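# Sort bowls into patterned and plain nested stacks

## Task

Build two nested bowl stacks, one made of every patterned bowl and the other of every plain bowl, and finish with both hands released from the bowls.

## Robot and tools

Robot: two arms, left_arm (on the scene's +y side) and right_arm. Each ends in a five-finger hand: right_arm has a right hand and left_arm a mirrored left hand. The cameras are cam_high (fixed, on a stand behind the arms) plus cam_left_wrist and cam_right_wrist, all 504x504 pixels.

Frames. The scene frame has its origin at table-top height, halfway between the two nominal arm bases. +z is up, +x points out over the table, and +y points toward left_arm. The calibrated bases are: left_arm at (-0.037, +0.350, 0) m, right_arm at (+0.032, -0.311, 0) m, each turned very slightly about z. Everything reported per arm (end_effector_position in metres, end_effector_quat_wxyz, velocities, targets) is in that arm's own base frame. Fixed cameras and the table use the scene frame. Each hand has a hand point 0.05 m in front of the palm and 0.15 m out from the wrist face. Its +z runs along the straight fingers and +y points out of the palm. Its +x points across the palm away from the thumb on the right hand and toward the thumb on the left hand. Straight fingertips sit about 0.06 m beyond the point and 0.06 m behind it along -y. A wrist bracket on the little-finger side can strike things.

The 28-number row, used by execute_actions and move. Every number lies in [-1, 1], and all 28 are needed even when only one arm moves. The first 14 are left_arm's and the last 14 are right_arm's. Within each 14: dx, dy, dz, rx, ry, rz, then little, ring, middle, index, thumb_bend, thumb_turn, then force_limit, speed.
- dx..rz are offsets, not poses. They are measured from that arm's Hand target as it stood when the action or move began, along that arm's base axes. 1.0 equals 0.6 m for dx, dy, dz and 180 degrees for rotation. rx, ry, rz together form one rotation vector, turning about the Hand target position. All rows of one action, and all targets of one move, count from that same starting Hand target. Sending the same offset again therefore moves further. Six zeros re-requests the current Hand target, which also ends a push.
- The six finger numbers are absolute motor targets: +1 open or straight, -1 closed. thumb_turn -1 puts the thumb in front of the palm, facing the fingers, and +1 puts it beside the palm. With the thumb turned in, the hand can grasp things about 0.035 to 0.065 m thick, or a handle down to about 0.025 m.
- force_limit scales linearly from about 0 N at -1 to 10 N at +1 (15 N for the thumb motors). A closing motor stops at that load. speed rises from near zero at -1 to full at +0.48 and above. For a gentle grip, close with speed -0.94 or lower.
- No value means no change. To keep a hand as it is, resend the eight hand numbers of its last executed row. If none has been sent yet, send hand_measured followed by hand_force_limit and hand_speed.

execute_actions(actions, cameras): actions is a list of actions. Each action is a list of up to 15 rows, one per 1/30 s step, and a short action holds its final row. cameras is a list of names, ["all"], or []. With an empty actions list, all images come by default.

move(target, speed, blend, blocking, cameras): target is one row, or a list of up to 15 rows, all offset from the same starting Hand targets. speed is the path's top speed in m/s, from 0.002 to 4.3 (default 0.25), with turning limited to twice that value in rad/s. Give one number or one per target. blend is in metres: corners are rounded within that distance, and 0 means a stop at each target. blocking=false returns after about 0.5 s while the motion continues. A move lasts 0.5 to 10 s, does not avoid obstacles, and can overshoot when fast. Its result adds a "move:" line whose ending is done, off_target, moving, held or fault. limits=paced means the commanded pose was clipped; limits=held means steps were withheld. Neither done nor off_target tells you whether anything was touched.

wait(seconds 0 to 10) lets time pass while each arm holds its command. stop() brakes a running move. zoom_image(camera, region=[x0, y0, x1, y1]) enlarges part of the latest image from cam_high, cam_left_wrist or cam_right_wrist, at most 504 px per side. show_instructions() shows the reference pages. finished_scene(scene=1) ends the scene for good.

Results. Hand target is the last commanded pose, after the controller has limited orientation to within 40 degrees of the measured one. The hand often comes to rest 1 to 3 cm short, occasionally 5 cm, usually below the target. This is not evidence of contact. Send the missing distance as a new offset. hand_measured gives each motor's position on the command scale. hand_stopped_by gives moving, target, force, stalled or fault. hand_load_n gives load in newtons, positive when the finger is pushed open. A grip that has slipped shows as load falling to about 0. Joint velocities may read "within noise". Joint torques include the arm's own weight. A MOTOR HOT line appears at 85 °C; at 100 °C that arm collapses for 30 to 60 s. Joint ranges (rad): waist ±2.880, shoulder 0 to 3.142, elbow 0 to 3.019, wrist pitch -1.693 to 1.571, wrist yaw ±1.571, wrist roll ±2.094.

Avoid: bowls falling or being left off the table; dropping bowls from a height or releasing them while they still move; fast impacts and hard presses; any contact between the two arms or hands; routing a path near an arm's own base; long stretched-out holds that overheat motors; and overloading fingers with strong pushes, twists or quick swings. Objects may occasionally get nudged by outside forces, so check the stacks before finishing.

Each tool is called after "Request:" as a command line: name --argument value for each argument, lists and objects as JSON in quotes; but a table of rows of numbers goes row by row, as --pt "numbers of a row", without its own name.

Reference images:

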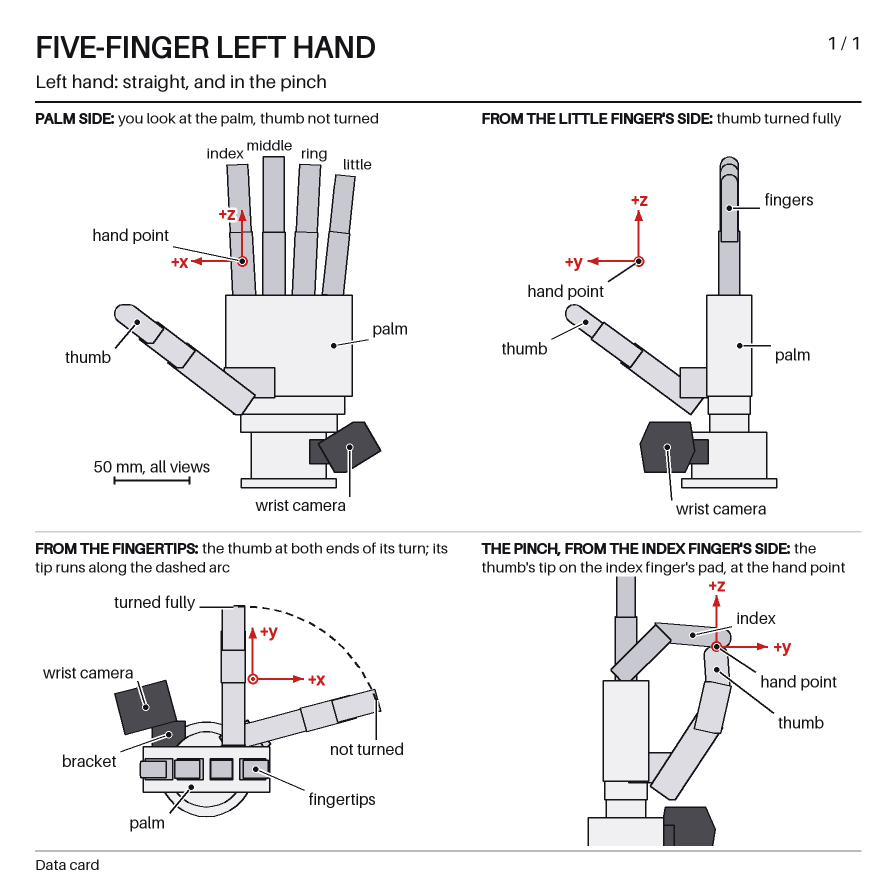

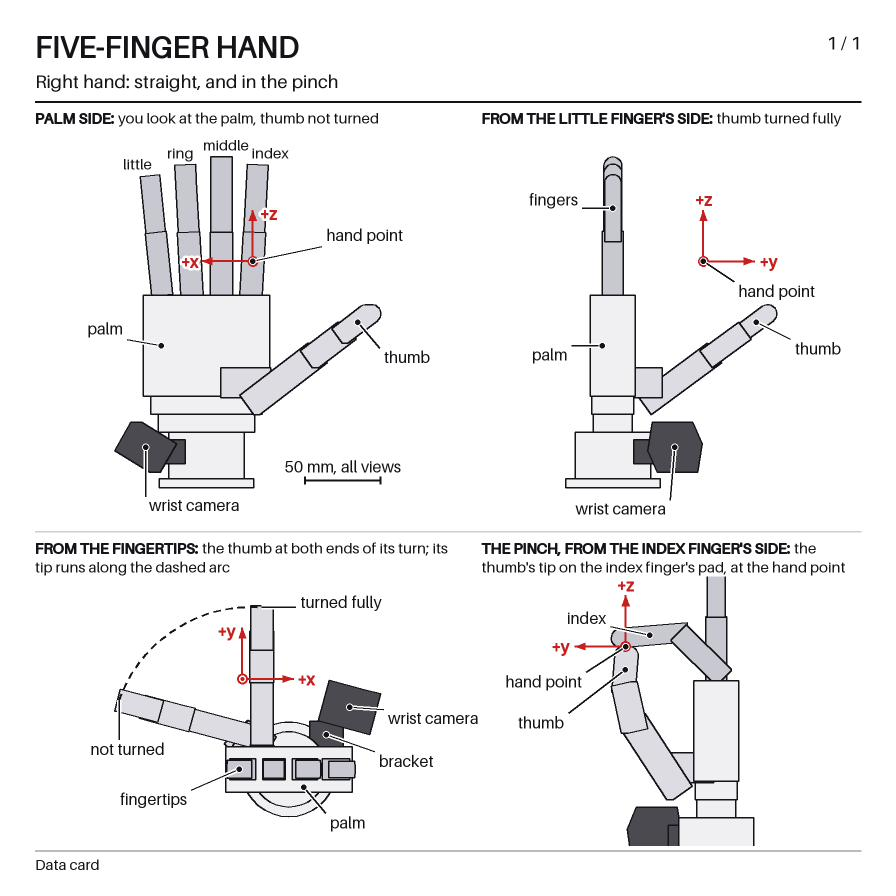

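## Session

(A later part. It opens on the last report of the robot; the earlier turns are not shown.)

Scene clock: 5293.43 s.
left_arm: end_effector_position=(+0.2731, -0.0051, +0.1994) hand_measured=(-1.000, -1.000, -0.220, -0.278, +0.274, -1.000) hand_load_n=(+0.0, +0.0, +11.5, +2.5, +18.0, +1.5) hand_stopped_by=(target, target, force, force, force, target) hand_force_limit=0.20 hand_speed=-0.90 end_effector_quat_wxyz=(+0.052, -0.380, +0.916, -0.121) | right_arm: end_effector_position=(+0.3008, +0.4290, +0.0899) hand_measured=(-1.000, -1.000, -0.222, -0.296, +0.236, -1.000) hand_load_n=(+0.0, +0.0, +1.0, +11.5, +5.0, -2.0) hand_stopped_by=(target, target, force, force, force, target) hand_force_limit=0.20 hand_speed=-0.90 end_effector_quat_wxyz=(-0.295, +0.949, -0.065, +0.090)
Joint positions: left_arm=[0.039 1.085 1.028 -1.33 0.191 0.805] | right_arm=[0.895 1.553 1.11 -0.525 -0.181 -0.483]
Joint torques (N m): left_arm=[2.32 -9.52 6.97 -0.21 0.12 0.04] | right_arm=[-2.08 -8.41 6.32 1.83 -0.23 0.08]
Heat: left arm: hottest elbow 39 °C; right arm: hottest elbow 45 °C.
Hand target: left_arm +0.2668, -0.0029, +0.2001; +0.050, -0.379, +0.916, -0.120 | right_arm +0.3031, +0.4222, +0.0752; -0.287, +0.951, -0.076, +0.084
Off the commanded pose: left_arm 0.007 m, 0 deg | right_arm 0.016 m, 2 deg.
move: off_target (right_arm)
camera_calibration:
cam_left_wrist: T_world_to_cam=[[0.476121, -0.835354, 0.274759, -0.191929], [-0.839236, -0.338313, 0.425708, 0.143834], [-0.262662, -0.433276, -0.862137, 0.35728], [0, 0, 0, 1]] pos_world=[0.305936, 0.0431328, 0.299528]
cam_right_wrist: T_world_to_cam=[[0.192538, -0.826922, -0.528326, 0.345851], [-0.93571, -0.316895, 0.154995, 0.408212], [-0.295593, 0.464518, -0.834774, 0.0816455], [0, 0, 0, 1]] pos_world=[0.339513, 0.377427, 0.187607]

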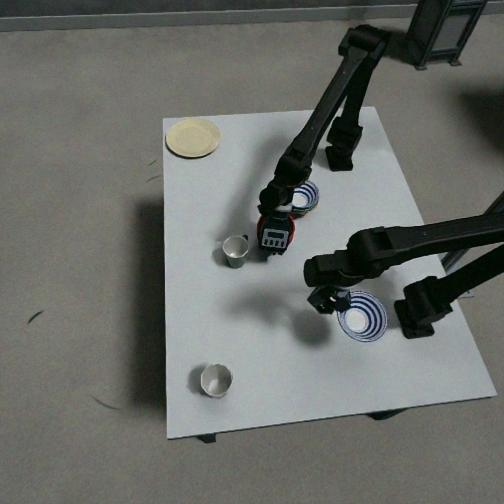

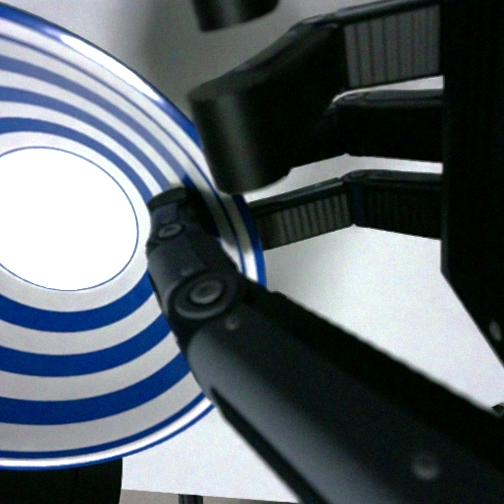

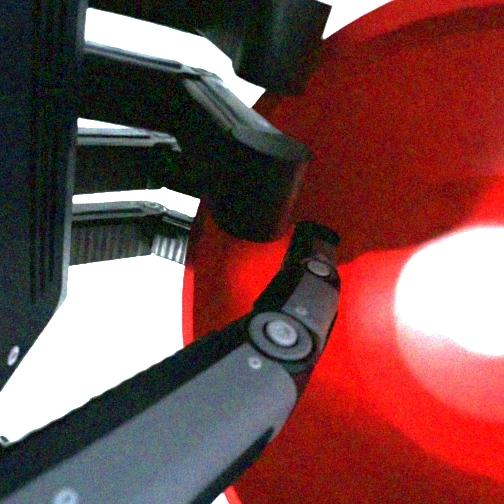

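Request:
move --target '[0,0,0,0,0,0,-1,-1,-0.6,-0.6,-0.2,-1,0.2,-0.9, 0.003,-0.02,-0.015,0,0,0,-1,-1,-0.6,-0.6,-0.2,-1,0.2,-0.9]' --speed 0.05 --cameras '["all"]'

Request:
zoom_image --camera "cam_high" --region '[254, 208, 280, 248]'

Request:
zoom_image --camera "cam_high" --region '[276, 208, 302, 248]'

Scene clock: 5325.57 s.
left_arm: end_effector_position=(+0.2731, -0.0051, +0.1994) hand_measured=(-1.000, -1.000, -0.220, -0.278, +0.274, -1.000) hand_load_n=(+0.0, +0.0, +11.5, +2.0, +18.0, +1.5) hand_stopped_by=(target, target, force, force, force, target) hand_force_limit=0.20 hand_speed=-0.90 end_effector_quat_wxyz=(+0.052, -0.380, +0.916, -0.121) | right_arm: end_effector_position=(+0.3032, +0.4299, +0.0860) hand_measured=(-1.000, -1.000, -0.222, -0.296, +0.236, -1.000) hand_load_n=(+0.0, +0.0, +1.0, +14.0, +5.0, -3.0) hand_stopped_by=(target, target, force, force, force, target) hand_force_limit=0.20 hand_speed=-0.90 end_effector_quat_wxyz=(-0.307, +0.945, -0.066, +0.090)
Joint positions: left_arm=[0.039 1.085 1.028 -1.33 0.191 0.805] | right_arm=[0.886 1.553 1.092 -0.486 -0.198 -0.483]
Joint torques (N m): left_arm=[2.08 -9.41 6.97 -0.24 0.12 0.04] | right_arm=[-2.9 -8.82 5.14 1.21 0.05 -0.09]
Heat: left arm: hottest elbow 39 °C; right arm: hottest elbow 45 °C.
Hand target: left_arm +0.2668, -0.0029, +0.2001; +0.050, -0.379, +0.916, -0.120 | right_arm +0.3050, +0.4102, +0.0662; -0.287, +0.951, -0.076, +0.085
Off the commanded pose: left_arm 0.007 m, 0 deg | right_arm 0.028 m, 3 deg.
move: off_target (right_arm)
camera_calibration:
cam_left_wrist: T_world_to_cam=[[0.476121, -0.835354, 0.274759, -0.191929], [-0.839236, -0.338313, 0.425708, 0.143834], [-0.262662, -0.433276, -0.862137, 0.35728], [0, 0, 0, 1]] pos_world=[0.305936, 0.0431328, 0.299528]
cam_right_wrist: T_world_to_cam=[[0.19456, -0.813339, -0.548293, 0.339264], [-0.935642, -0.321699, 0.145199, 0.41414], [-0.294482, 0.484756, -0.823585, 0.0686973], [0, 0, 0, 1]] pos_world=[0.34171, 0.375864, 0.182461]

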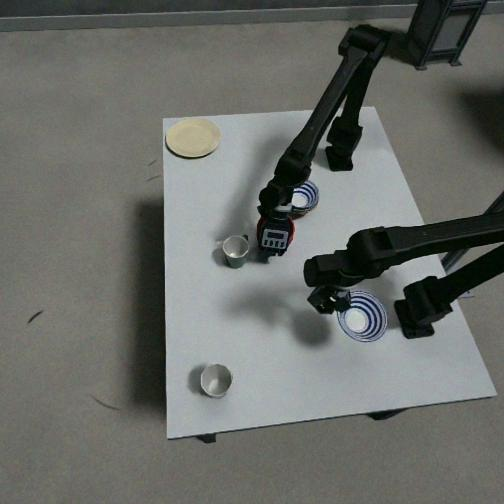

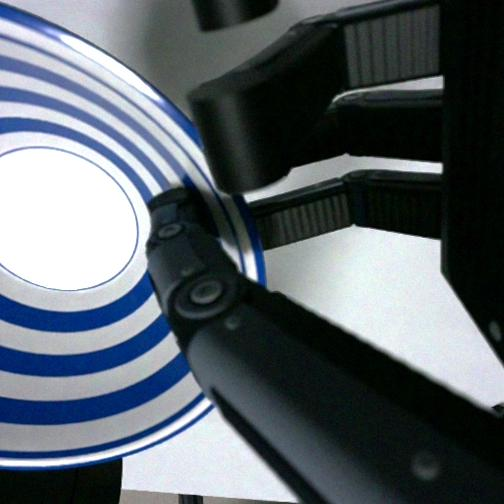

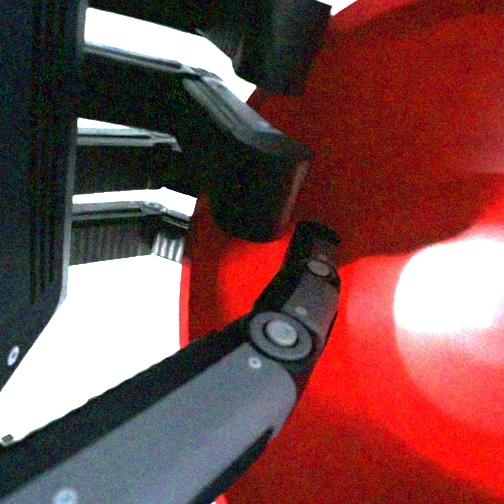

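Scaled by 12.600 from the camera's 504x504 image, which has a finer 720x720 frame.

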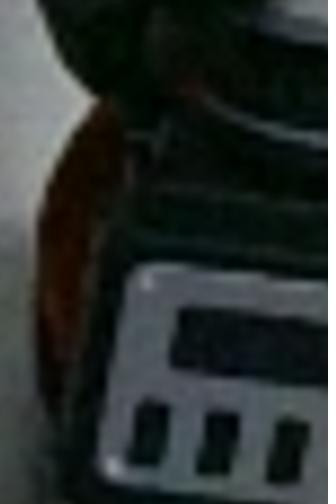

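Scaled by 12.600 from the camera's 504x504 image, which has a finer 720x720 frame.

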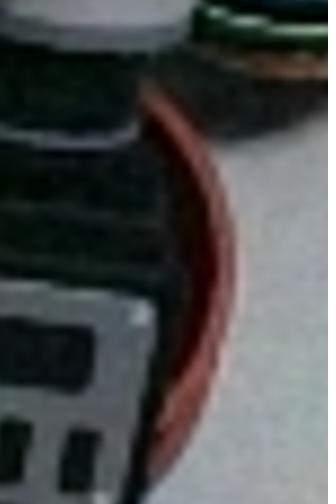

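Request:
move --target '[0,0,0,0,0,0,-1,-1,-0.6,-0.6,-0.2,-1,0.2,-0.9, 0,0.022,0.025,-0.01,0,0,-1,-1,-0.6,-0.6,-0.2,-1,0.2,-0.9]' --speed 0.05 --cameras '["cam_right_wrist","cam_high"]'

Request:
zoom_image --camera "cam_high" --region '[276, 208, 302, 248]'

Scene clock: 5340.53 s.
left_arm: end_effector_position=(+0.2731, -0.0051, +0.1994) hand_measured=(-1.000, -1.000, -0.220, -0.278, +0.274, -1.000) hand_load_n=(+0.0, +0.0, +11.5, +2.5, +18.0, +1.5) hand_stopped_by=(target, target, force, force, force, target) hand_force_limit=0.20 hand_speed=-0.90 end_effector_quat_wxyz=(+0.052, -0.380, +0.916, -0.121) | right_arm: end_effector_position=(+0.3005, +0.4170, +0.0820) hand_measured=(-1.000, -1.000, -0.222, -0.296, +0.236, -1.000) hand_load_n=(+0.0, -0.5, +3.0, +14.0, +5.0, -3.5) hand_stopped_by=(target, target, force, force, force, target) hand_force_limit=0.20 hand_speed=-0.90 end_effector_quat_wxyz=(-0.279, +0.953, -0.073, +0.089)
Joint positions: left_arm=[0.039 1.085 1.028 -1.33 0.191 0.805] | right_arm=[0.886 1.553 1.097 -0.542 -0.166 -0.483]
Joint torques (N m): left_arm=[2.2 -9.41 6.99 -0.24 0.11 0.04] | right_arm=[-0.79 -7.71 10.02 0.35 0.03 0.03]
Heat: left arm: hottest elbow 39 °C; right arm: hottest elbow 44 °C.
Hand target: left_arm +0.2668, -0.0029, +0.2001; +0.050, -0.379, +0.916, -0.120 | right_arm +0.3049, +0.4234, +0.0811; -0.272, +0.956, -0.074, +0.086
Off the commanded pose: left_arm 0.007 m, 0 deg | right_arm 0.008 m, 1 deg.
move: done
camera_calibration:
cam_right_wrist: T_world_to_cam=[[0.173409, -0.846146, -0.503951, 0.343582], [-0.939225, -0.296028, 0.173852, 0.396011], [-0.296288, 0.443176, -0.846055, 0.0906042], [0, 0, 0, 1]] pos_world=[0.339208, 0.367797, 0.180958]
Images, in order (width x height): cam_high 504x504, cam_right_wrist 504x504.

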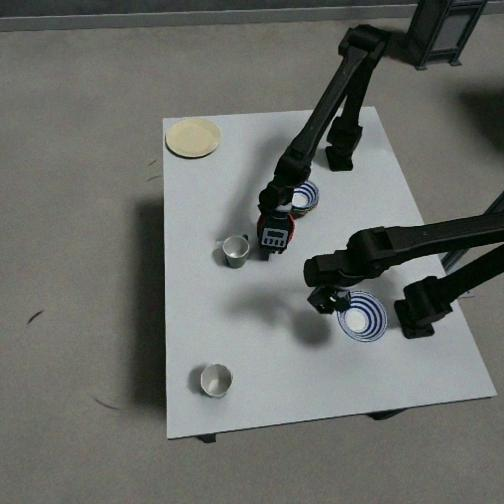

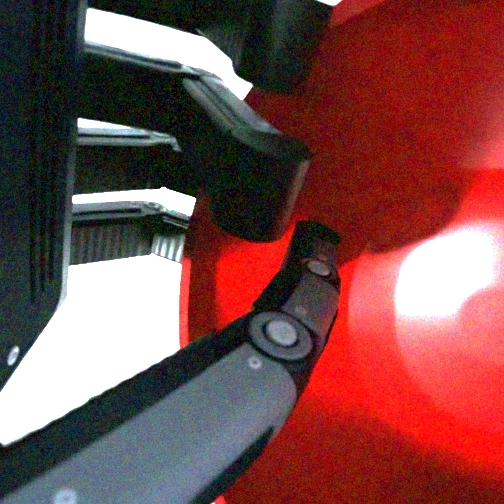

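Scaled by 12.600 from the camera's 504x504 image, which has a finer 720x720 frame.

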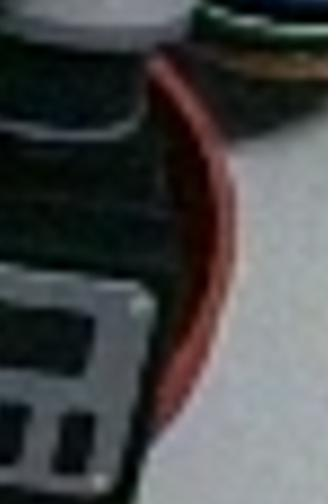

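Request:
move --target '[0,0,0,0,0,0,-1,-1,-0.6,-0.6,-0.2,-1,0.2,-0.9, 0,0,0,0,0,0,-1,-1,-0.6,-0.6,0.45,-1,0.2,-0.85]' --speed 0.05 --cameras '["cam_right_wrist","cam_high"]'

Request:
zoom_image --camera "cam_high" --region '[276, 208, 302, 248]'

Scene clock: 5351.60 s.
left_arm: end_effector_position=(+0.2731, -0.0051, +0.1994) hand_measured=(-1.000, -1.000, -0.220, -0.278, +0.274, -1.000) hand_load_n=(+0.5, +0.0, +11.5, +2.5, +18.0, +1.5) hand_stopped_by=(target, target, force, force, force, target) hand_force_limit=0.20 hand_speed=-0.90 end_effector_quat_wxyz=(+0.052, -0.380, +0.916, -0.121) | right_arm: end_effector_position=(+0.2997, +0.4160, +0.0816) hand_measured=(-1.000, -1.000, -0.222, -0.296, +0.450, -1.000) hand_load_n=(+0.0, +0.0, -1.0, +0.5, +0.0, +0.0) hand_stopped_by=(target, target, force, force, target, target) hand_force_limit=0.20 hand_speed=-0.85 end_effector_quat_wxyz=(-0.277, +0.954, -0.074, +0.087)
Joint positions: left_arm=[0.039 1.085 1.028 -1.33 0.191 0.805] | right_arm=[0.886 1.553 1.097 -0.546 -0.166 -0.483]
Joint torques (N m): left_arm=[2.14 -9.29 6.95 -0.23 0.11 0.04] | right_arm=[-0.62 -7.65 9.99 0.57 0.01 0.02]
Heat: left arm: hottest elbow 39 °C; right arm: hottest elbow 46 °C.
Hand target: left_arm +0.2668, -0.0029, +0.2001; +0.050, -0.379, +0.916, -0.120 | right_arm +0.3049, +0.4234, +0.0812; -0.272, +0.956, -0.074, +0.086
Off the commanded pose: left_arm 0.007 m, 0 deg | right_arm 0.009 m, 1 deg.
move: done
camera_calibration:
cam_right_wrist: T_world_to_cam=[[0.171973, -0.847931, -0.501436, 0.343657], [-0.93873, -0.295393, 0.177564, 0.394371], [-0.298682, 0.440177, -0.846778, 0.0924284], [0, 0, 0, 1]] pos_world=[0.338716, 0.367207, 0.180562]
Images, in order (width x height): cam_high 504x504, cam_right_wrist 504x504.

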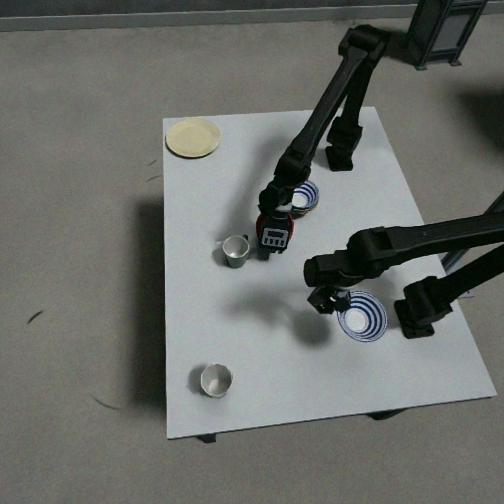

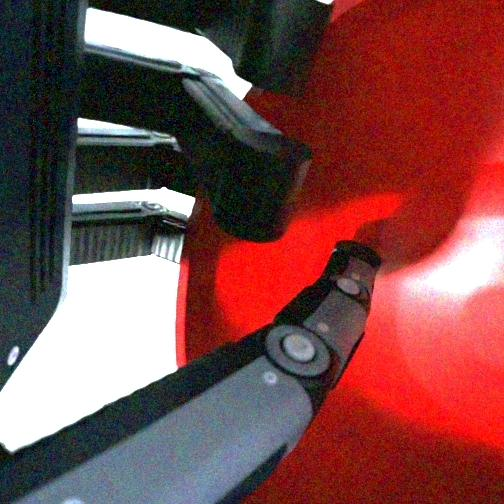

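Scaled by 12.600 from the camera's 504x504 image, which has a finer 720x720 frame.

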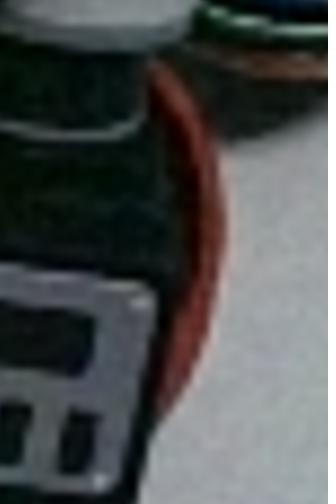

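Request:
move --pt "0 0 0 0 0 0 -1 -1 -0.6 -0.6 -0.2 -1 0.2 -0.9 0 0 0 0 0 0 -1 -1 -0.6 -0.6 0.9 -1 0.2 -0.5" --pt "0 0 0 0 0 0 -1 -1 -0.6 -0.6 -0.2 -1 0.2 -0.9 0.012 0.05 0.04 0 0 0 -1 -1 -0.6 -0.6 0.9 -1 0.2 -0.5" --speed 0.05 --cameras '["cam_right_wrist","cam_high"]'

Request:
zoom_image --camera "cam_high" --region '[250, 198, 302, 250]'

Scene clock: 5379.23 s.
left_arm: end_effector_position=(+0.2731, -0.0051, +0.1994) hand_measured=(-1.000, -1.000, -0.220, -0.278, +0.274, -1.000) hand_load_n=(+0.0, +0.0, +11.5, +2.5, +18.0, +1.5) hand_stopped_by=(target, target, force, force, force, target) hand_force_limit=0.20 hand_speed=-0.90 end_effector_quat_wxyz=(+0.052, -0.380, +0.916, -0.121) | right_arm: end_effector_position=(+0.3057, +0.4312, +0.0913) hand_measured=(-1.000, -1.000, -0.222, -0.296, +0.900, -1.000) hand_load_n=(+0.0, +0.0, +0.0, +0.0, +0.0, +0.0) hand_stopped_by=(target, target, force, force, target, target) hand_force_limit=0.20 hand_speed=-0.50 end_effector_quat_wxyz=(-0.260, +0.959, -0.079, +0.081)
Joint positions: left_arm=[0.039 1.085 1.028 -1.33 0.191 0.805] | right_arm=[0.9 1.599 1.189 -0.627 -0.148 -0.465]
Joint torques (N m): left_arm=[2.08 -9.47 6.95 -0.25 0.12 0.04] | right_arm=[0.62 -8.76 12.23 0.8 -0.13 0.07]
Heat: left arm: hottest elbow 39 °C; right arm: hottest elbow 48 °C.
Hand target: left_arm +0.2668, -0.0029, +0.2001; +0.050, -0.379, +0.916, -0.120 | right_arm +0.3121, +0.4533, +0.1051; -0.272, +0.956, -0.074, +0.086
Off the commanded pose: left_arm 0.007 m, 0 deg | right_arm 0.027 m, 2 deg.
move: off_target (right_arm)
camera_calibration:
cam_right_wrist: T_world_to_cam=[[0.154267, -0.865772, -0.476069, 0.371152], [-0.938102, -0.279579, 0.204452, 0.393368], [-0.310108, 0.41506, -0.855312, 0.110881], [0, 0, 0, 1]] pos_world=[0.346147, 0.385288, 0.191106]
Images, in order (width x height): cam_high 504x504, cam_right_wrist 504x504.

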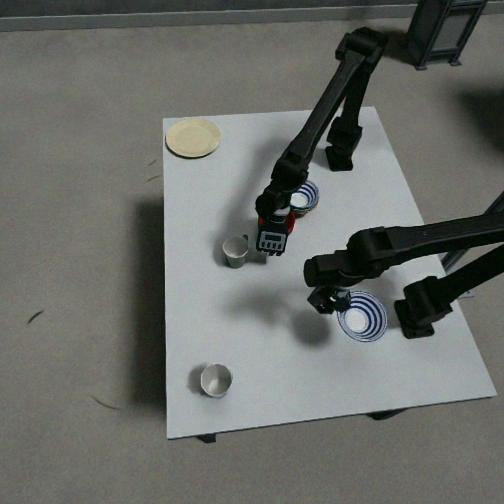

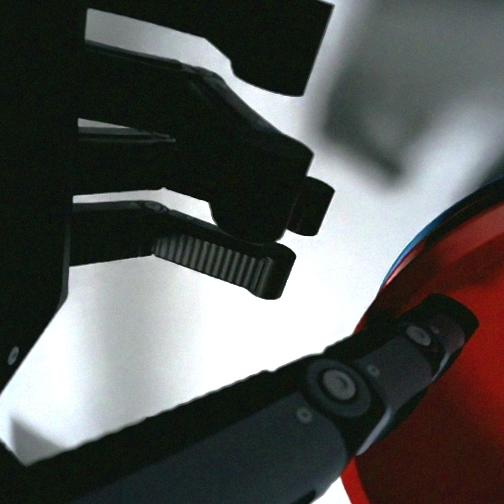

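Scaled by 9.692 from the camera's 504x504 image, which has a finer 720x720 frame.

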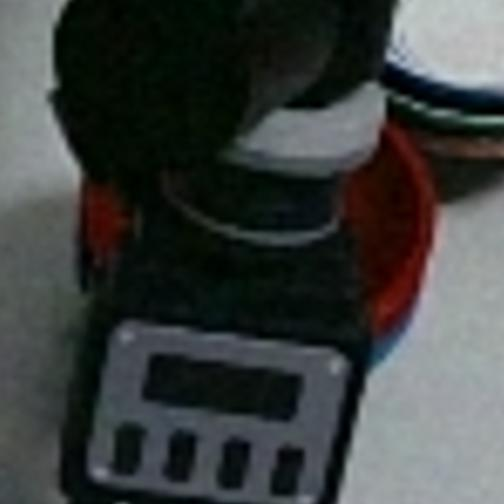

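Request:
move --target '[0,0,0,0,0,0,-1,-1,-0.6,-0.6,-0.2,-1,0.2,-0.9, 0.0,0.02,0.11,0,0,0,-1,-1,-0.6,-0.6,0.9,-1,0.2,-0.5]' --speed 0.1 --cameras '["cam_right_wrist","cam_high"]'

Scene clock: 5396.77 s.
left_arm: end_effector_position=(+0.2731, -0.0051, +0.1994) hand_measured=(-1.000, -1.000, -0.220, -0.278, +0.274, -1.000) hand_load_n=(+0.0, +0.0, +11.5, +2.5, +18.0, +1.5) hand_stopped_by=(target, target, force, force, force, target) hand_force_limit=0.20 hand_speed=-0.90 end_effector_quat_wxyz=(+0.052, -0.380, +0.916, -0.121) | right_arm: end_effector_position=(+0.3083, +0.4462, +0.1445) hand_measured=(-1.000, -1.000, -0.222, -0.296, +0.900, -1.000) hand_load_n=(+0.0, +0.0, +0.0, +0.0, +0.0, -0.5) hand_stopped_by=(target, target, force, force, target, target) hand_force_limit=0.20 hand_speed=-0.50 end_effector_quat_wxyz=(-0.252, +0.962, -0.080, +0.075)
Joint positions: left_arm=[0.039 1.085 1.028 -1.33 0.191 0.805] | right_arm=[0.913 1.599 1.341 -0.799 -0.143 -0.453]
Joint torques (N m): left_arm=[2.14 -9.47 6.97 -0.23 0.12 0.04] | right_arm=[0.44 -11.58 12.27 0.68 -0.03 0.1]
Heat: left arm: hottest elbow 39 °C; right arm: hottest elbow 52 °C.
Hand target: left_arm +0.2668, -0.0029, +0.2001; +0.050, -0.379, +0.916, -0.120 | right_arm +0.3122, +0.4653, +0.1712; -0.272, +0.956, -0.075, +0.086
Off the commanded pose: left_arm 0.007 m, 0 deg | right_arm 0.033 m, 3 deg.
move: off_target (right_arm)
camera_calibration:
cam_right_wrist: T_world_to_cam=[[0.147635, -0.873196, -0.464471, 0.412705], [-0.934808, -0.276569, 0.22281, 0.384033], [-0.323015, 0.401296, -0.857101, 0.161357], [0, 0, 0, 1]] pos_world=[0.350189, 0.401832, 0.244422]
Images, in order (width x height): cam_high 504x504, cam_right_wrist 504x504.

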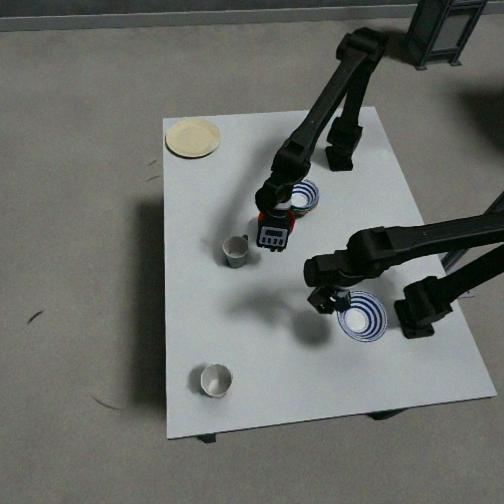

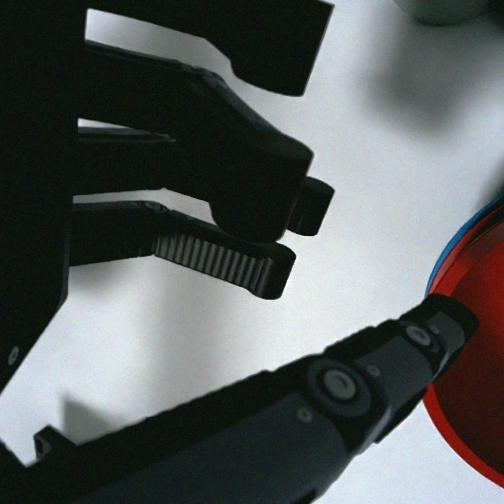

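Request:
move --pt "0 0 0 0 0 0 -1 -1 -0.6 -0.6 -0.2 -1 0.2 -0.9 0 0 0.25 0 0 0 -1 -1 -0.6 -0.6 0.9 -1 0.2 -0.5" --pt "0 0 0 0 0 0 -1 -1 -0.6 -0.6 -0.2 -1 0.2 -0.9 -0.07 -0.575 0.28 0 0 -0.2 -1 -1 -0.6 -0.6 0.9 -1 0.2 -0.5" --pt "0 0 0 0 0 0 -1 -1 -0.6 -0.6 -0.2 -1 0.2 -0.9 -0.07 -0.93 0.315 0 0 -0.333 -1 -1 -0.6 -0.6 0.9 -1 0.2 -0.5" --speed 0.25 --blend 0.04 --cameras '["all"]'

Request:
zoom_image --camera "cam_high" --region '[230, 160, 340, 270]'

Scene clock: 5432.10 s.
left_arm: end_effector_position=(+0.2731, -0.0051, +0.1994) hand_measured=(-1.000, -1.000, -0.220, -0.278, +0.274, -1.000) hand_load_n=(+0.0, +0.5, +11.5, +2.5, +18.0, +1.5) hand_stopped_by=(target, target, force, force, force, target) hand_force_limit=0.20 hand_speed=-0.90 end_effector_quat_wxyz=(+0.052, -0.380, +0.916, -0.121) | right_arm: end_effector_position=(+0.2644, -0.0883, +0.3361) hand_measured=(-1.000, -1.000, -0.222, -0.296, +0.900, -1.000) hand_load_n=(+0.0, +0.0, +0.0, +0.0, +0.0, +0.0) hand_stopped_by=(target, target, force, force, target, target) hand_force_limit=0.20 hand_speed=-0.50 end_effector_quat_wxyz=(-0.190, +0.792, -0.550, +0.188)
Joint positions: left_arm=[0.039 1.085 1.028 -1.33 0.191 0.805] | right_arm=[-0.476 0.957 1.286 -1.457 -0.322 -0.76]
Joint torques (N m): left_arm=[2.14 -9.52 6.98 -0.18 0.11 0.05] | right_arm=[-1.38 -1.96 12.42 0.57 -0.35 -0.02]
Heat: left arm: hottest elbow 39 °C; right arm: hottest elbow 55 °C.
Hand target: left_arm +0.2668, -0.0029, +0.2001; +0.050, -0.379, +0.916, -0.120 | right_arm +0.2702, -0.0926, +0.3602; -0.193, +0.791, -0.542, +0.210
Off the commanded pose: left_arm 0.007 m, 0 deg | right_arm 0.025 m, 3 deg.
move: off_target (right_arm)
camera_calibration:
cam_left_wrist: T_world_to_cam=[[0.476121, -0.835354, 0.274759, -0.191929], [-0.839236, -0.338313, 0.425708, 0.143834], [-0.262662, -0.433276, -0.862137, 0.35728], [0, 0, 0, 1]] pos_world=[0.305936, 0.0431328, 0.299528]
cam_right_wrist: T_world_to_cam=[[-0.676517, -0.559312, -0.479055, 0.291922], [-0.711641, 0.663867, 0.229887, 0.174192], [0.18945, 0.496438, -0.847147, 0.395428], [0, 0, 0, 1]] pos_world=[0.246539, -0.14867, 0.434787]

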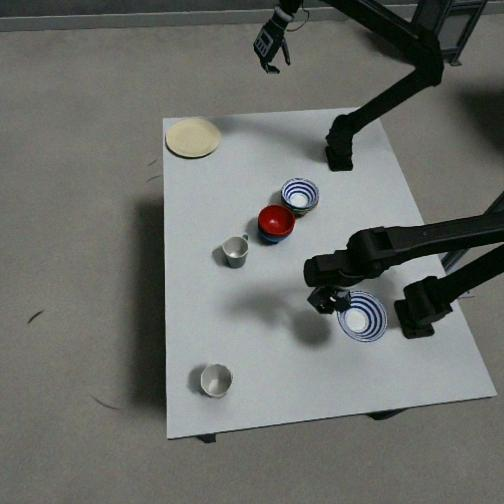

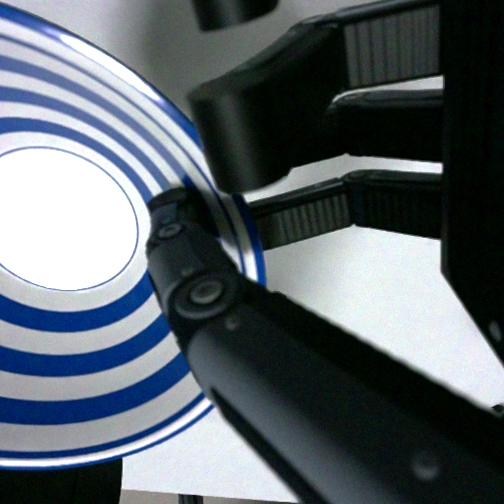

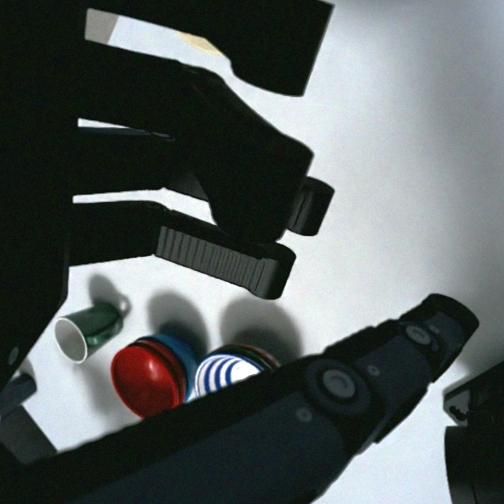

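Scaled by 4.582 from the camera's 504x504 image, which has a finer 720x720 frame.

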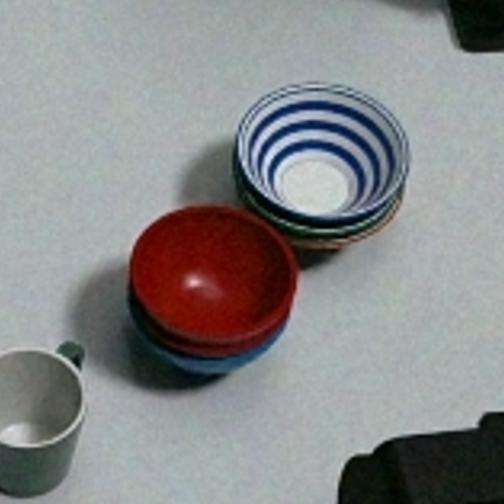

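Request:
zoom_image --camera "cam_high" --region '[252, 198, 302, 248]'

Request:
zoom_image --camera "cam_high" --region '[276, 172, 326, 222]'

Request:
zoom_image --camera "cam_right_wrist" --region '[40, 280, 300, 480]'

Scaled by 10.080 from the camera's 504x504 image, which has a finer 720x720 frame.

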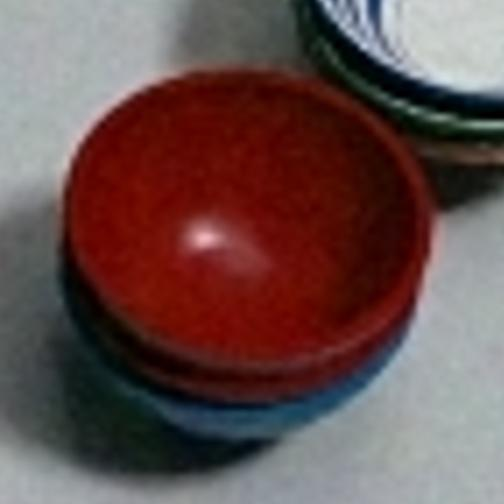

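Scaled by 10.080 from the camera's 504x504 image, which has a finer 720x720 frame.

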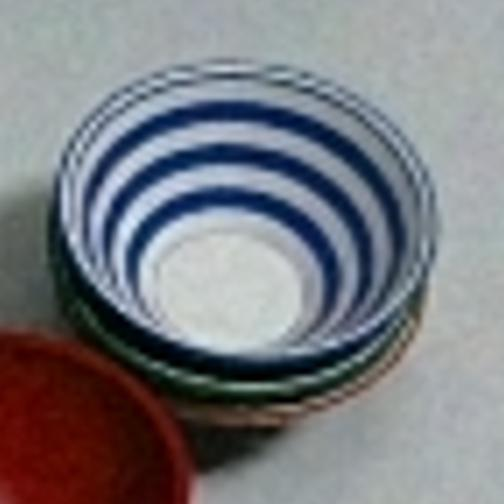

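Scaled by 1.938 from the camera's 504x504 image, which has a finer 720x720 frame.

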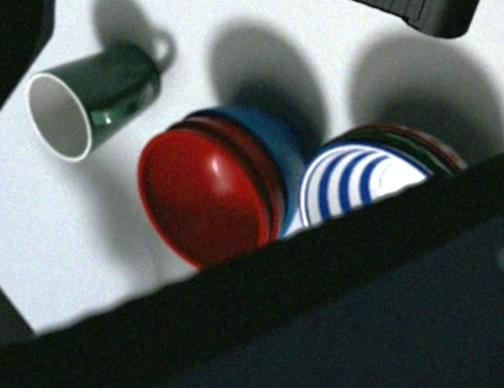

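Request:
zoom_image --camera "cam_left_wrist" --region '[0, 0, 290, 250]'

Request:
zoom_image --camera "cam_left_wrist" --region '[0, 230, 290, 480]'

Scaled by 1.738 from the camera's 504x504 image, which has a finer 720x720 frame.

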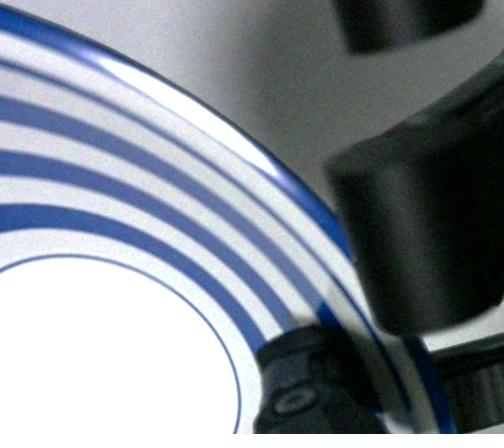

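Scaled by 1.738 from the camera's 504x504 image, which has a finer 720x720 frame.

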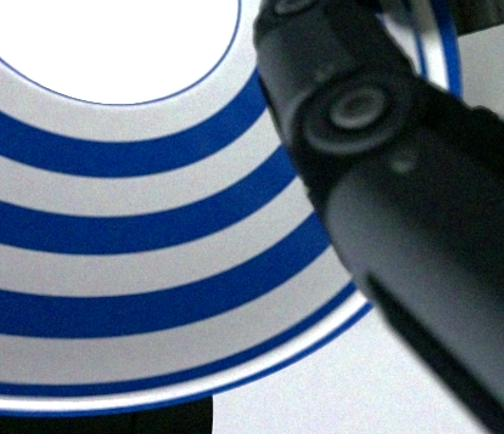

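Request:
move --target '[0.062,-0.837,0.02,0.0155,0.0155,0,-1,-1,-0.6,-0.6,-0.2,-1,0.2,-0.9, 0,0,0,0,0,0,-1,-1,-0.6,-0.6,0.9,-1,0.2,-0.5]' --speed 0.2 --cameras '["all"]'

Request:
zoom_image --camera "cam_high" --region '[240, 150, 340, 250]'

Scene clock: 5592.90 s.
left_arm: end_effector_position=(+0.2970, -0.4918, +0.1887) hand_measured=(-1.000, -1.000, -0.220, -0.278, +0.274, -1.000) hand_load_n=(+0.0, +0.0, +11.5, +2.5, +19.0, +1.5) hand_stopped_by=(target, target, force, force, force, target) hand_force_limit=0.20 hand_speed=-0.90 end_effector_quat_wxyz=(+0.032, -0.377, +0.924, -0.064) | right_arm: end_effector_position=(+0.2644, -0.0884, +0.3360) hand_measured=(-1.000, -1.000, -0.222, -0.296, +0.900, -1.000) hand_load_n=(+0.0, +0.0, +0.0, +0.5, +0.0, +0.0) hand_stopped_by=(target, target, force, force, target, target) hand_force_limit=0.20 hand_speed=-0.50 end_effector_quat_wxyz=(-0.190, +0.792, -0.549, +0.188)
Joint positions: left_arm=[-0.968 1.897 1.886 -1.42 -0.035 -0.169] | right_arm=[-0.476 0.957 1.286 -1.457 -0.322 -0.761]
Joint torques (N m): left_arm=[1.49 -22.53 11.69 -0.39 -0.05 -0.11] | right_arm=[-1.26 -1.96 12.45 0.61 -0.33 -0.09]
Heat: left arm: hottest elbow 39 °C; right arm: hottest elbow 63 °C.
Hand target: left_arm +0.3040, -0.5051, +0.2120; +0.037, -0.381, +0.920, -0.088 | right_arm +0.2702, -0.0926, +0.3602; -0.193, +0.791, -0.542, +0.210
Off the commanded pose: left_arm 0.028 m, 3 deg | right_arm 0.025 m, 3 deg.
move: off_target (left_arm, right_arm)
camera_calibration:
cam_left_wrist: T_world_to_cam=[[0.483816, -0.860509, 0.159522, -0.599856], [-0.808274, -0.369455, 0.458472, -0.0269535], [-0.335583, -0.350753, -0.874275, 0.208015], [0, 0, 0, 1]] pos_world=[0.33824, -0.453178, 0.28991]
cam_right_wrist: T_world_to_cam=[[-0.676138, -0.55994, -0.478857, 0.29165], [-0.712081, 0.66349, 0.229612, 0.174365], [0.189148, 0.496235, -0.847333, 0.395553], [0, 0, 0, 1]] pos_world=[0.24654, -0.14867, 0.434788]

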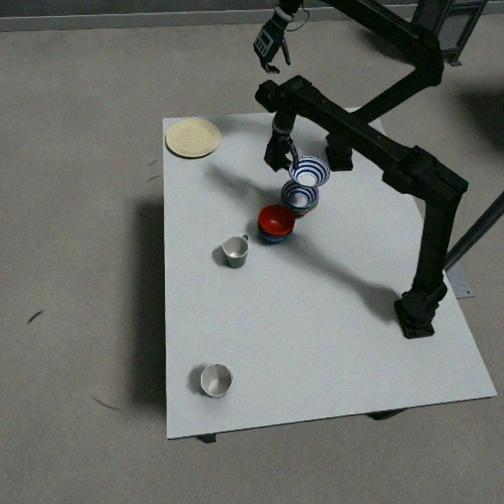

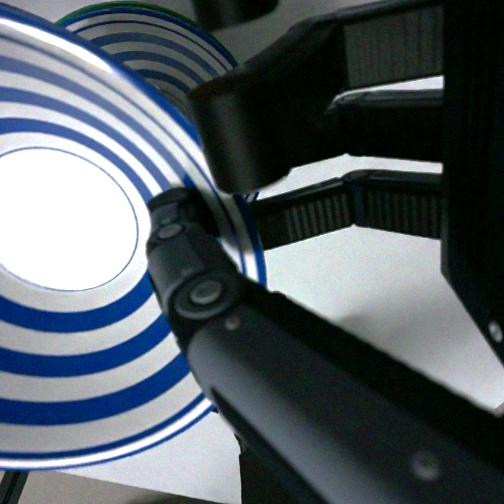

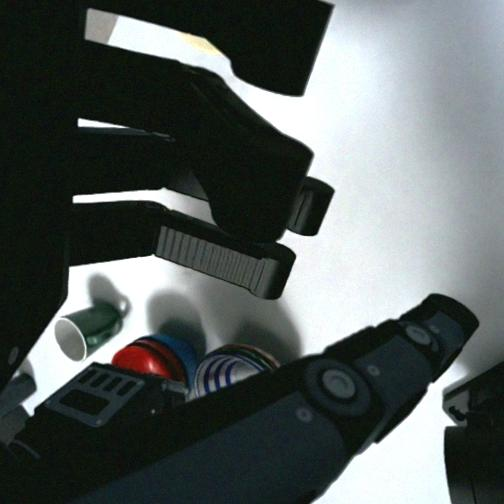

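Scaled by 5.040 from the camera's 504x504 image, which has a finer 720x720 frame.

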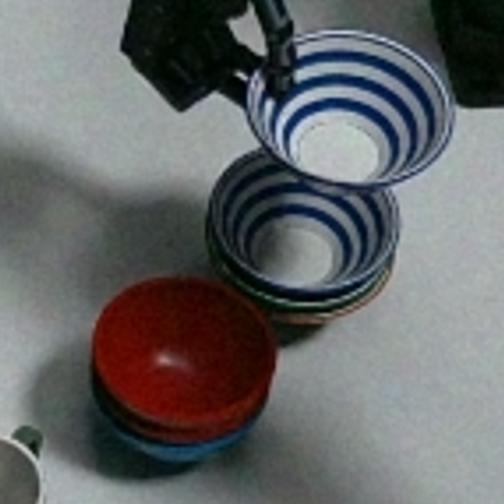

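Request:
move --target '[0.002,-0.005,-0.11,0,0,0,-1,-1,-0.6,-0.6,-0.2,-1,0.2,-0.9, 0,0,0,0,0,0,-1,-1,-0.6,-0.6,0.9,-1,0.2,-0.5]' --speed 0.12 --cameras '["all"]'

Request:
zoom_image --camera "cam_high" --region '[270, 155, 340, 225]'

Scene clock: 5629.73 s.
left_arm: end_effector_position=(+0.3070, -0.5063, +0.1486) hand_measured=(-1.000, -1.000, -0.220, -0.278, +0.274, -1.000) hand_load_n=(+0.0, +0.0, +11.0, +2.5, +17.5, +1.0) hand_stopped_by=(target, target, force, force, force, target) hand_force_limit=0.20 hand_speed=-0.90 end_effector_quat_wxyz=(+0.038, -0.377, +0.921, -0.088) | right_arm: end_effector_position=(+0.2644, -0.0884, +0.3360) hand_measured=(-1.000, -1.000, -0.222, -0.296, +0.900, -1.000) hand_load_n=(+0.0, +0.0, +0.0, +0.0, +0.0, +0.0) hand_stopped_by=(target, target, force, force, target, target) hand_force_limit=0.20 hand_speed=-0.50 end_effector_quat_wxyz=(-0.190, +0.792, -0.549, +0.188)
Joint positions: left_arm=[-0.968 1.916 1.811 -1.277 -0.036 -0.171] | right_arm=[-0.476 0.957 1.286 -1.457 -0.322 -0.761]
Joint torques (N m): left_arm=[1.44 -22.65 7.08 0.49 -0.06 -0.16] | right_arm=[-1.26 -2.2 12.45 0.61 -0.33 -0.08]
Heat: left arm: hottest elbow 46 °C; right arm: hottest elbow 63 °C.
Hand target: left_arm +0.3052, -0.5081, +0.1461; +0.037, -0.381, +0.920, -0.088 | right_arm +0.2702, -0.0926, +0.3602; -0.193, +0.791, -0.542, +0.210
Off the commanded pose: left_arm 0.004 m, 1 deg | right_arm 0.025 m, 3 deg.
move: off_target (right_arm)
camera_calibration:
cam_left_wrist: T_world_to_cam=[[0.48011, -0.852436, 0.206994, -0.612634], [-0.820378, -0.352775, 0.450032, 0.00771781], [-0.310602, -0.385879, -0.868691, 0.144916], [0, 0, 0, 1]] pos_world=[0.345474, -0.463589, 0.249225]
cam_right_wrist: T_world_to_cam=[[-0.676138, -0.55994, -0.478857, 0.29165], [-0.712081, 0.66349, 0.229612, 0.174365], [0.189148, 0.496235, -0.847333, 0.395553], [0, 0, 0, 1]] pos_world=[0.24654, -0.14867, 0.434788]

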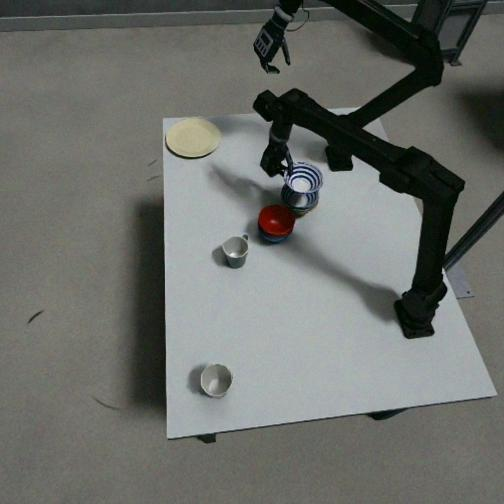

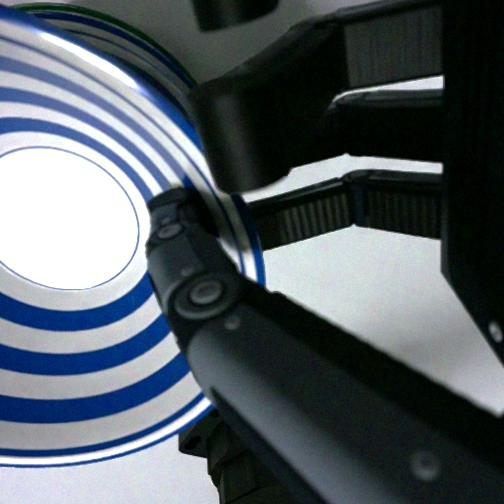

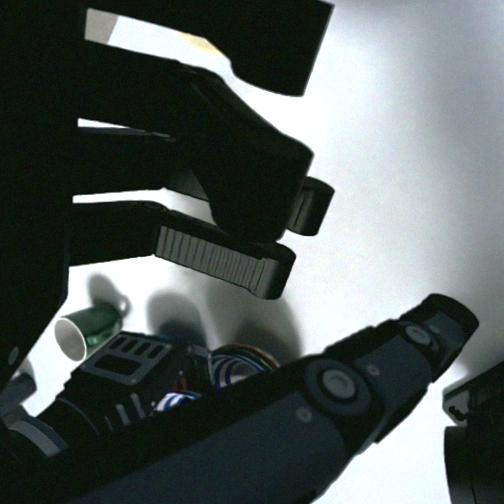

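Scaled by 7.200 from the camera's 504x504 image, which has a finer 720x720 frame.

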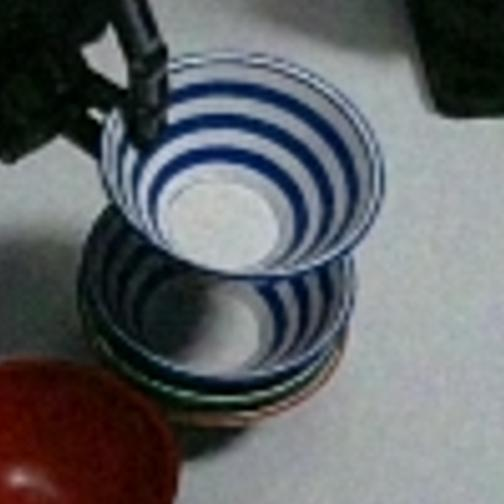

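Request:
move --target '[0,-0.006,-0.05,0,0,0,-1,-1,-0.6,-0.6,-0.2,-1,0.2,-0.9, 0,0,0,0,0,0,-1,-1,-0.6,-0.6,0.9,-1,0.2,-0.5]' --speed 0.08 --cameras '["cam_high","cam_left_wrist"]'

Request:
zoom_image --camera "cam_high" --region '[276, 162, 330, 216]'

Scene clock: 5648.90 s.
left_arm: end_effector_position=(+0.3091, -0.5093, +0.1221) hand_measured=(-1.000, -1.000, -0.220, -0.278, +0.274, -1.000) hand_load_n=(+0.0, +0.0, +11.5, +2.5, +18.0, +1.5) hand_stopped_by=(target, target, force, force, force, target) hand_force_limit=0.20 hand_speed=-0.90 end_effector_quat_wxyz=(+0.038, -0.378, +0.920, -0.091) | right_arm: end_effector_position=(+0.2644, -0.0884, +0.3360) hand_measured=(-1.000, -1.000, -0.222, -0.296, +0.900, -1.000) hand_load_n=(+0.0, +0.0, +0.0, +0.5, +0.0, +0.0) hand_stopped_by=(target, target, force, force, target, target) hand_force_limit=0.20 hand_speed=-0.50 end_effector_quat_wxyz=(-0.190, +0.792, -0.549, +0.188)
Joint positions: left_arm=[-0.968 1.932 1.764 -1.208 -0.037 -0.174] | right_arm=[-0.476 0.957 1.286 -1.457 -0.322 -0.761]
Joint torques (N m): left_arm=[1.03 -22.65 6.83 0.57 -0.04 -0.16] | right_arm=[-1.2 -1.96 12.46 0.57 -0.33 -0.09]
Heat: left arm: hottest elbow 44 °C; right arm: hottest elbow 63 °C.
Hand target: left_arm +0.3052, -0.5116, +0.1160; +0.037, -0.381, +0.920, -0.088 | right_arm +0.2702, -0.0926, +0.3602; -0.193, +0.791, -0.542, +0.210
Off the commanded pose: left_arm 0.008 m, 0 deg | right_arm 0.025 m, 3 deg.
move: off_target (right_arm)
camera_calibration:
cam_left_wrist: T_world_to_cam=[[0.482049, -0.84986, 0.212995, -0.610699], [-0.82089, -0.353133, 0.448818, 0.0203041], [-0.306216, -0.391197, -0.867869, 0.117243], [0, 0, 0, 1]] pos_world=[0.346956, -0.465973, 0.222714]
Images, in order (width x height): cam_high 504x504, cam_left_wrist 504x504.

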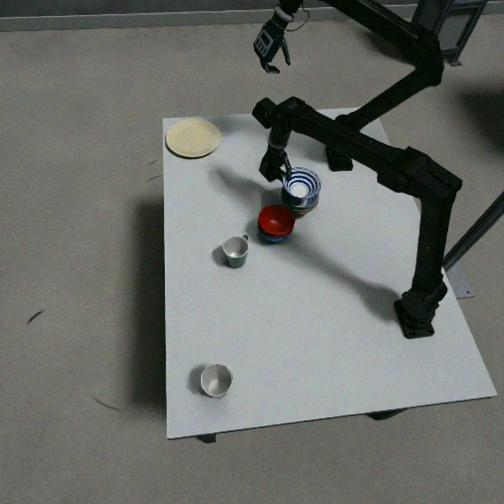

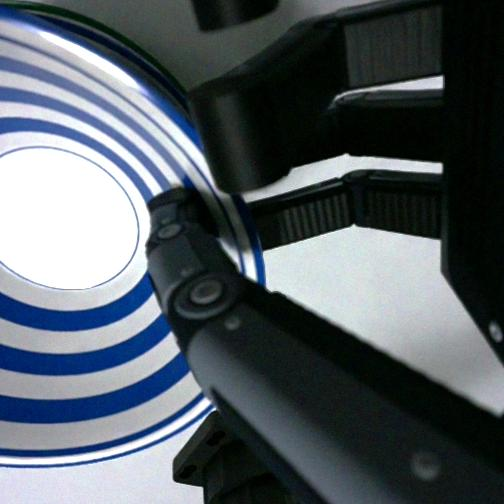

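Scaled by 9.333 from the camera's 504x504 image, which has a finer 720x720 frame.

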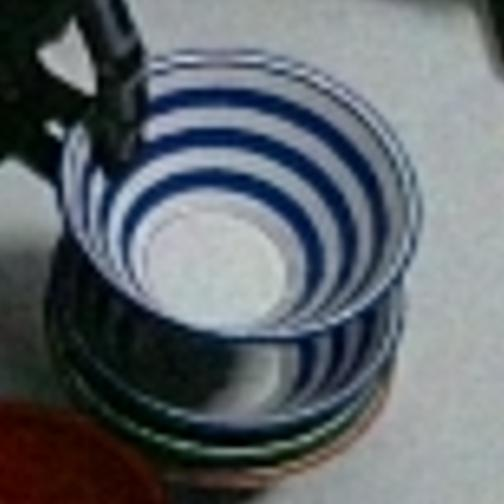

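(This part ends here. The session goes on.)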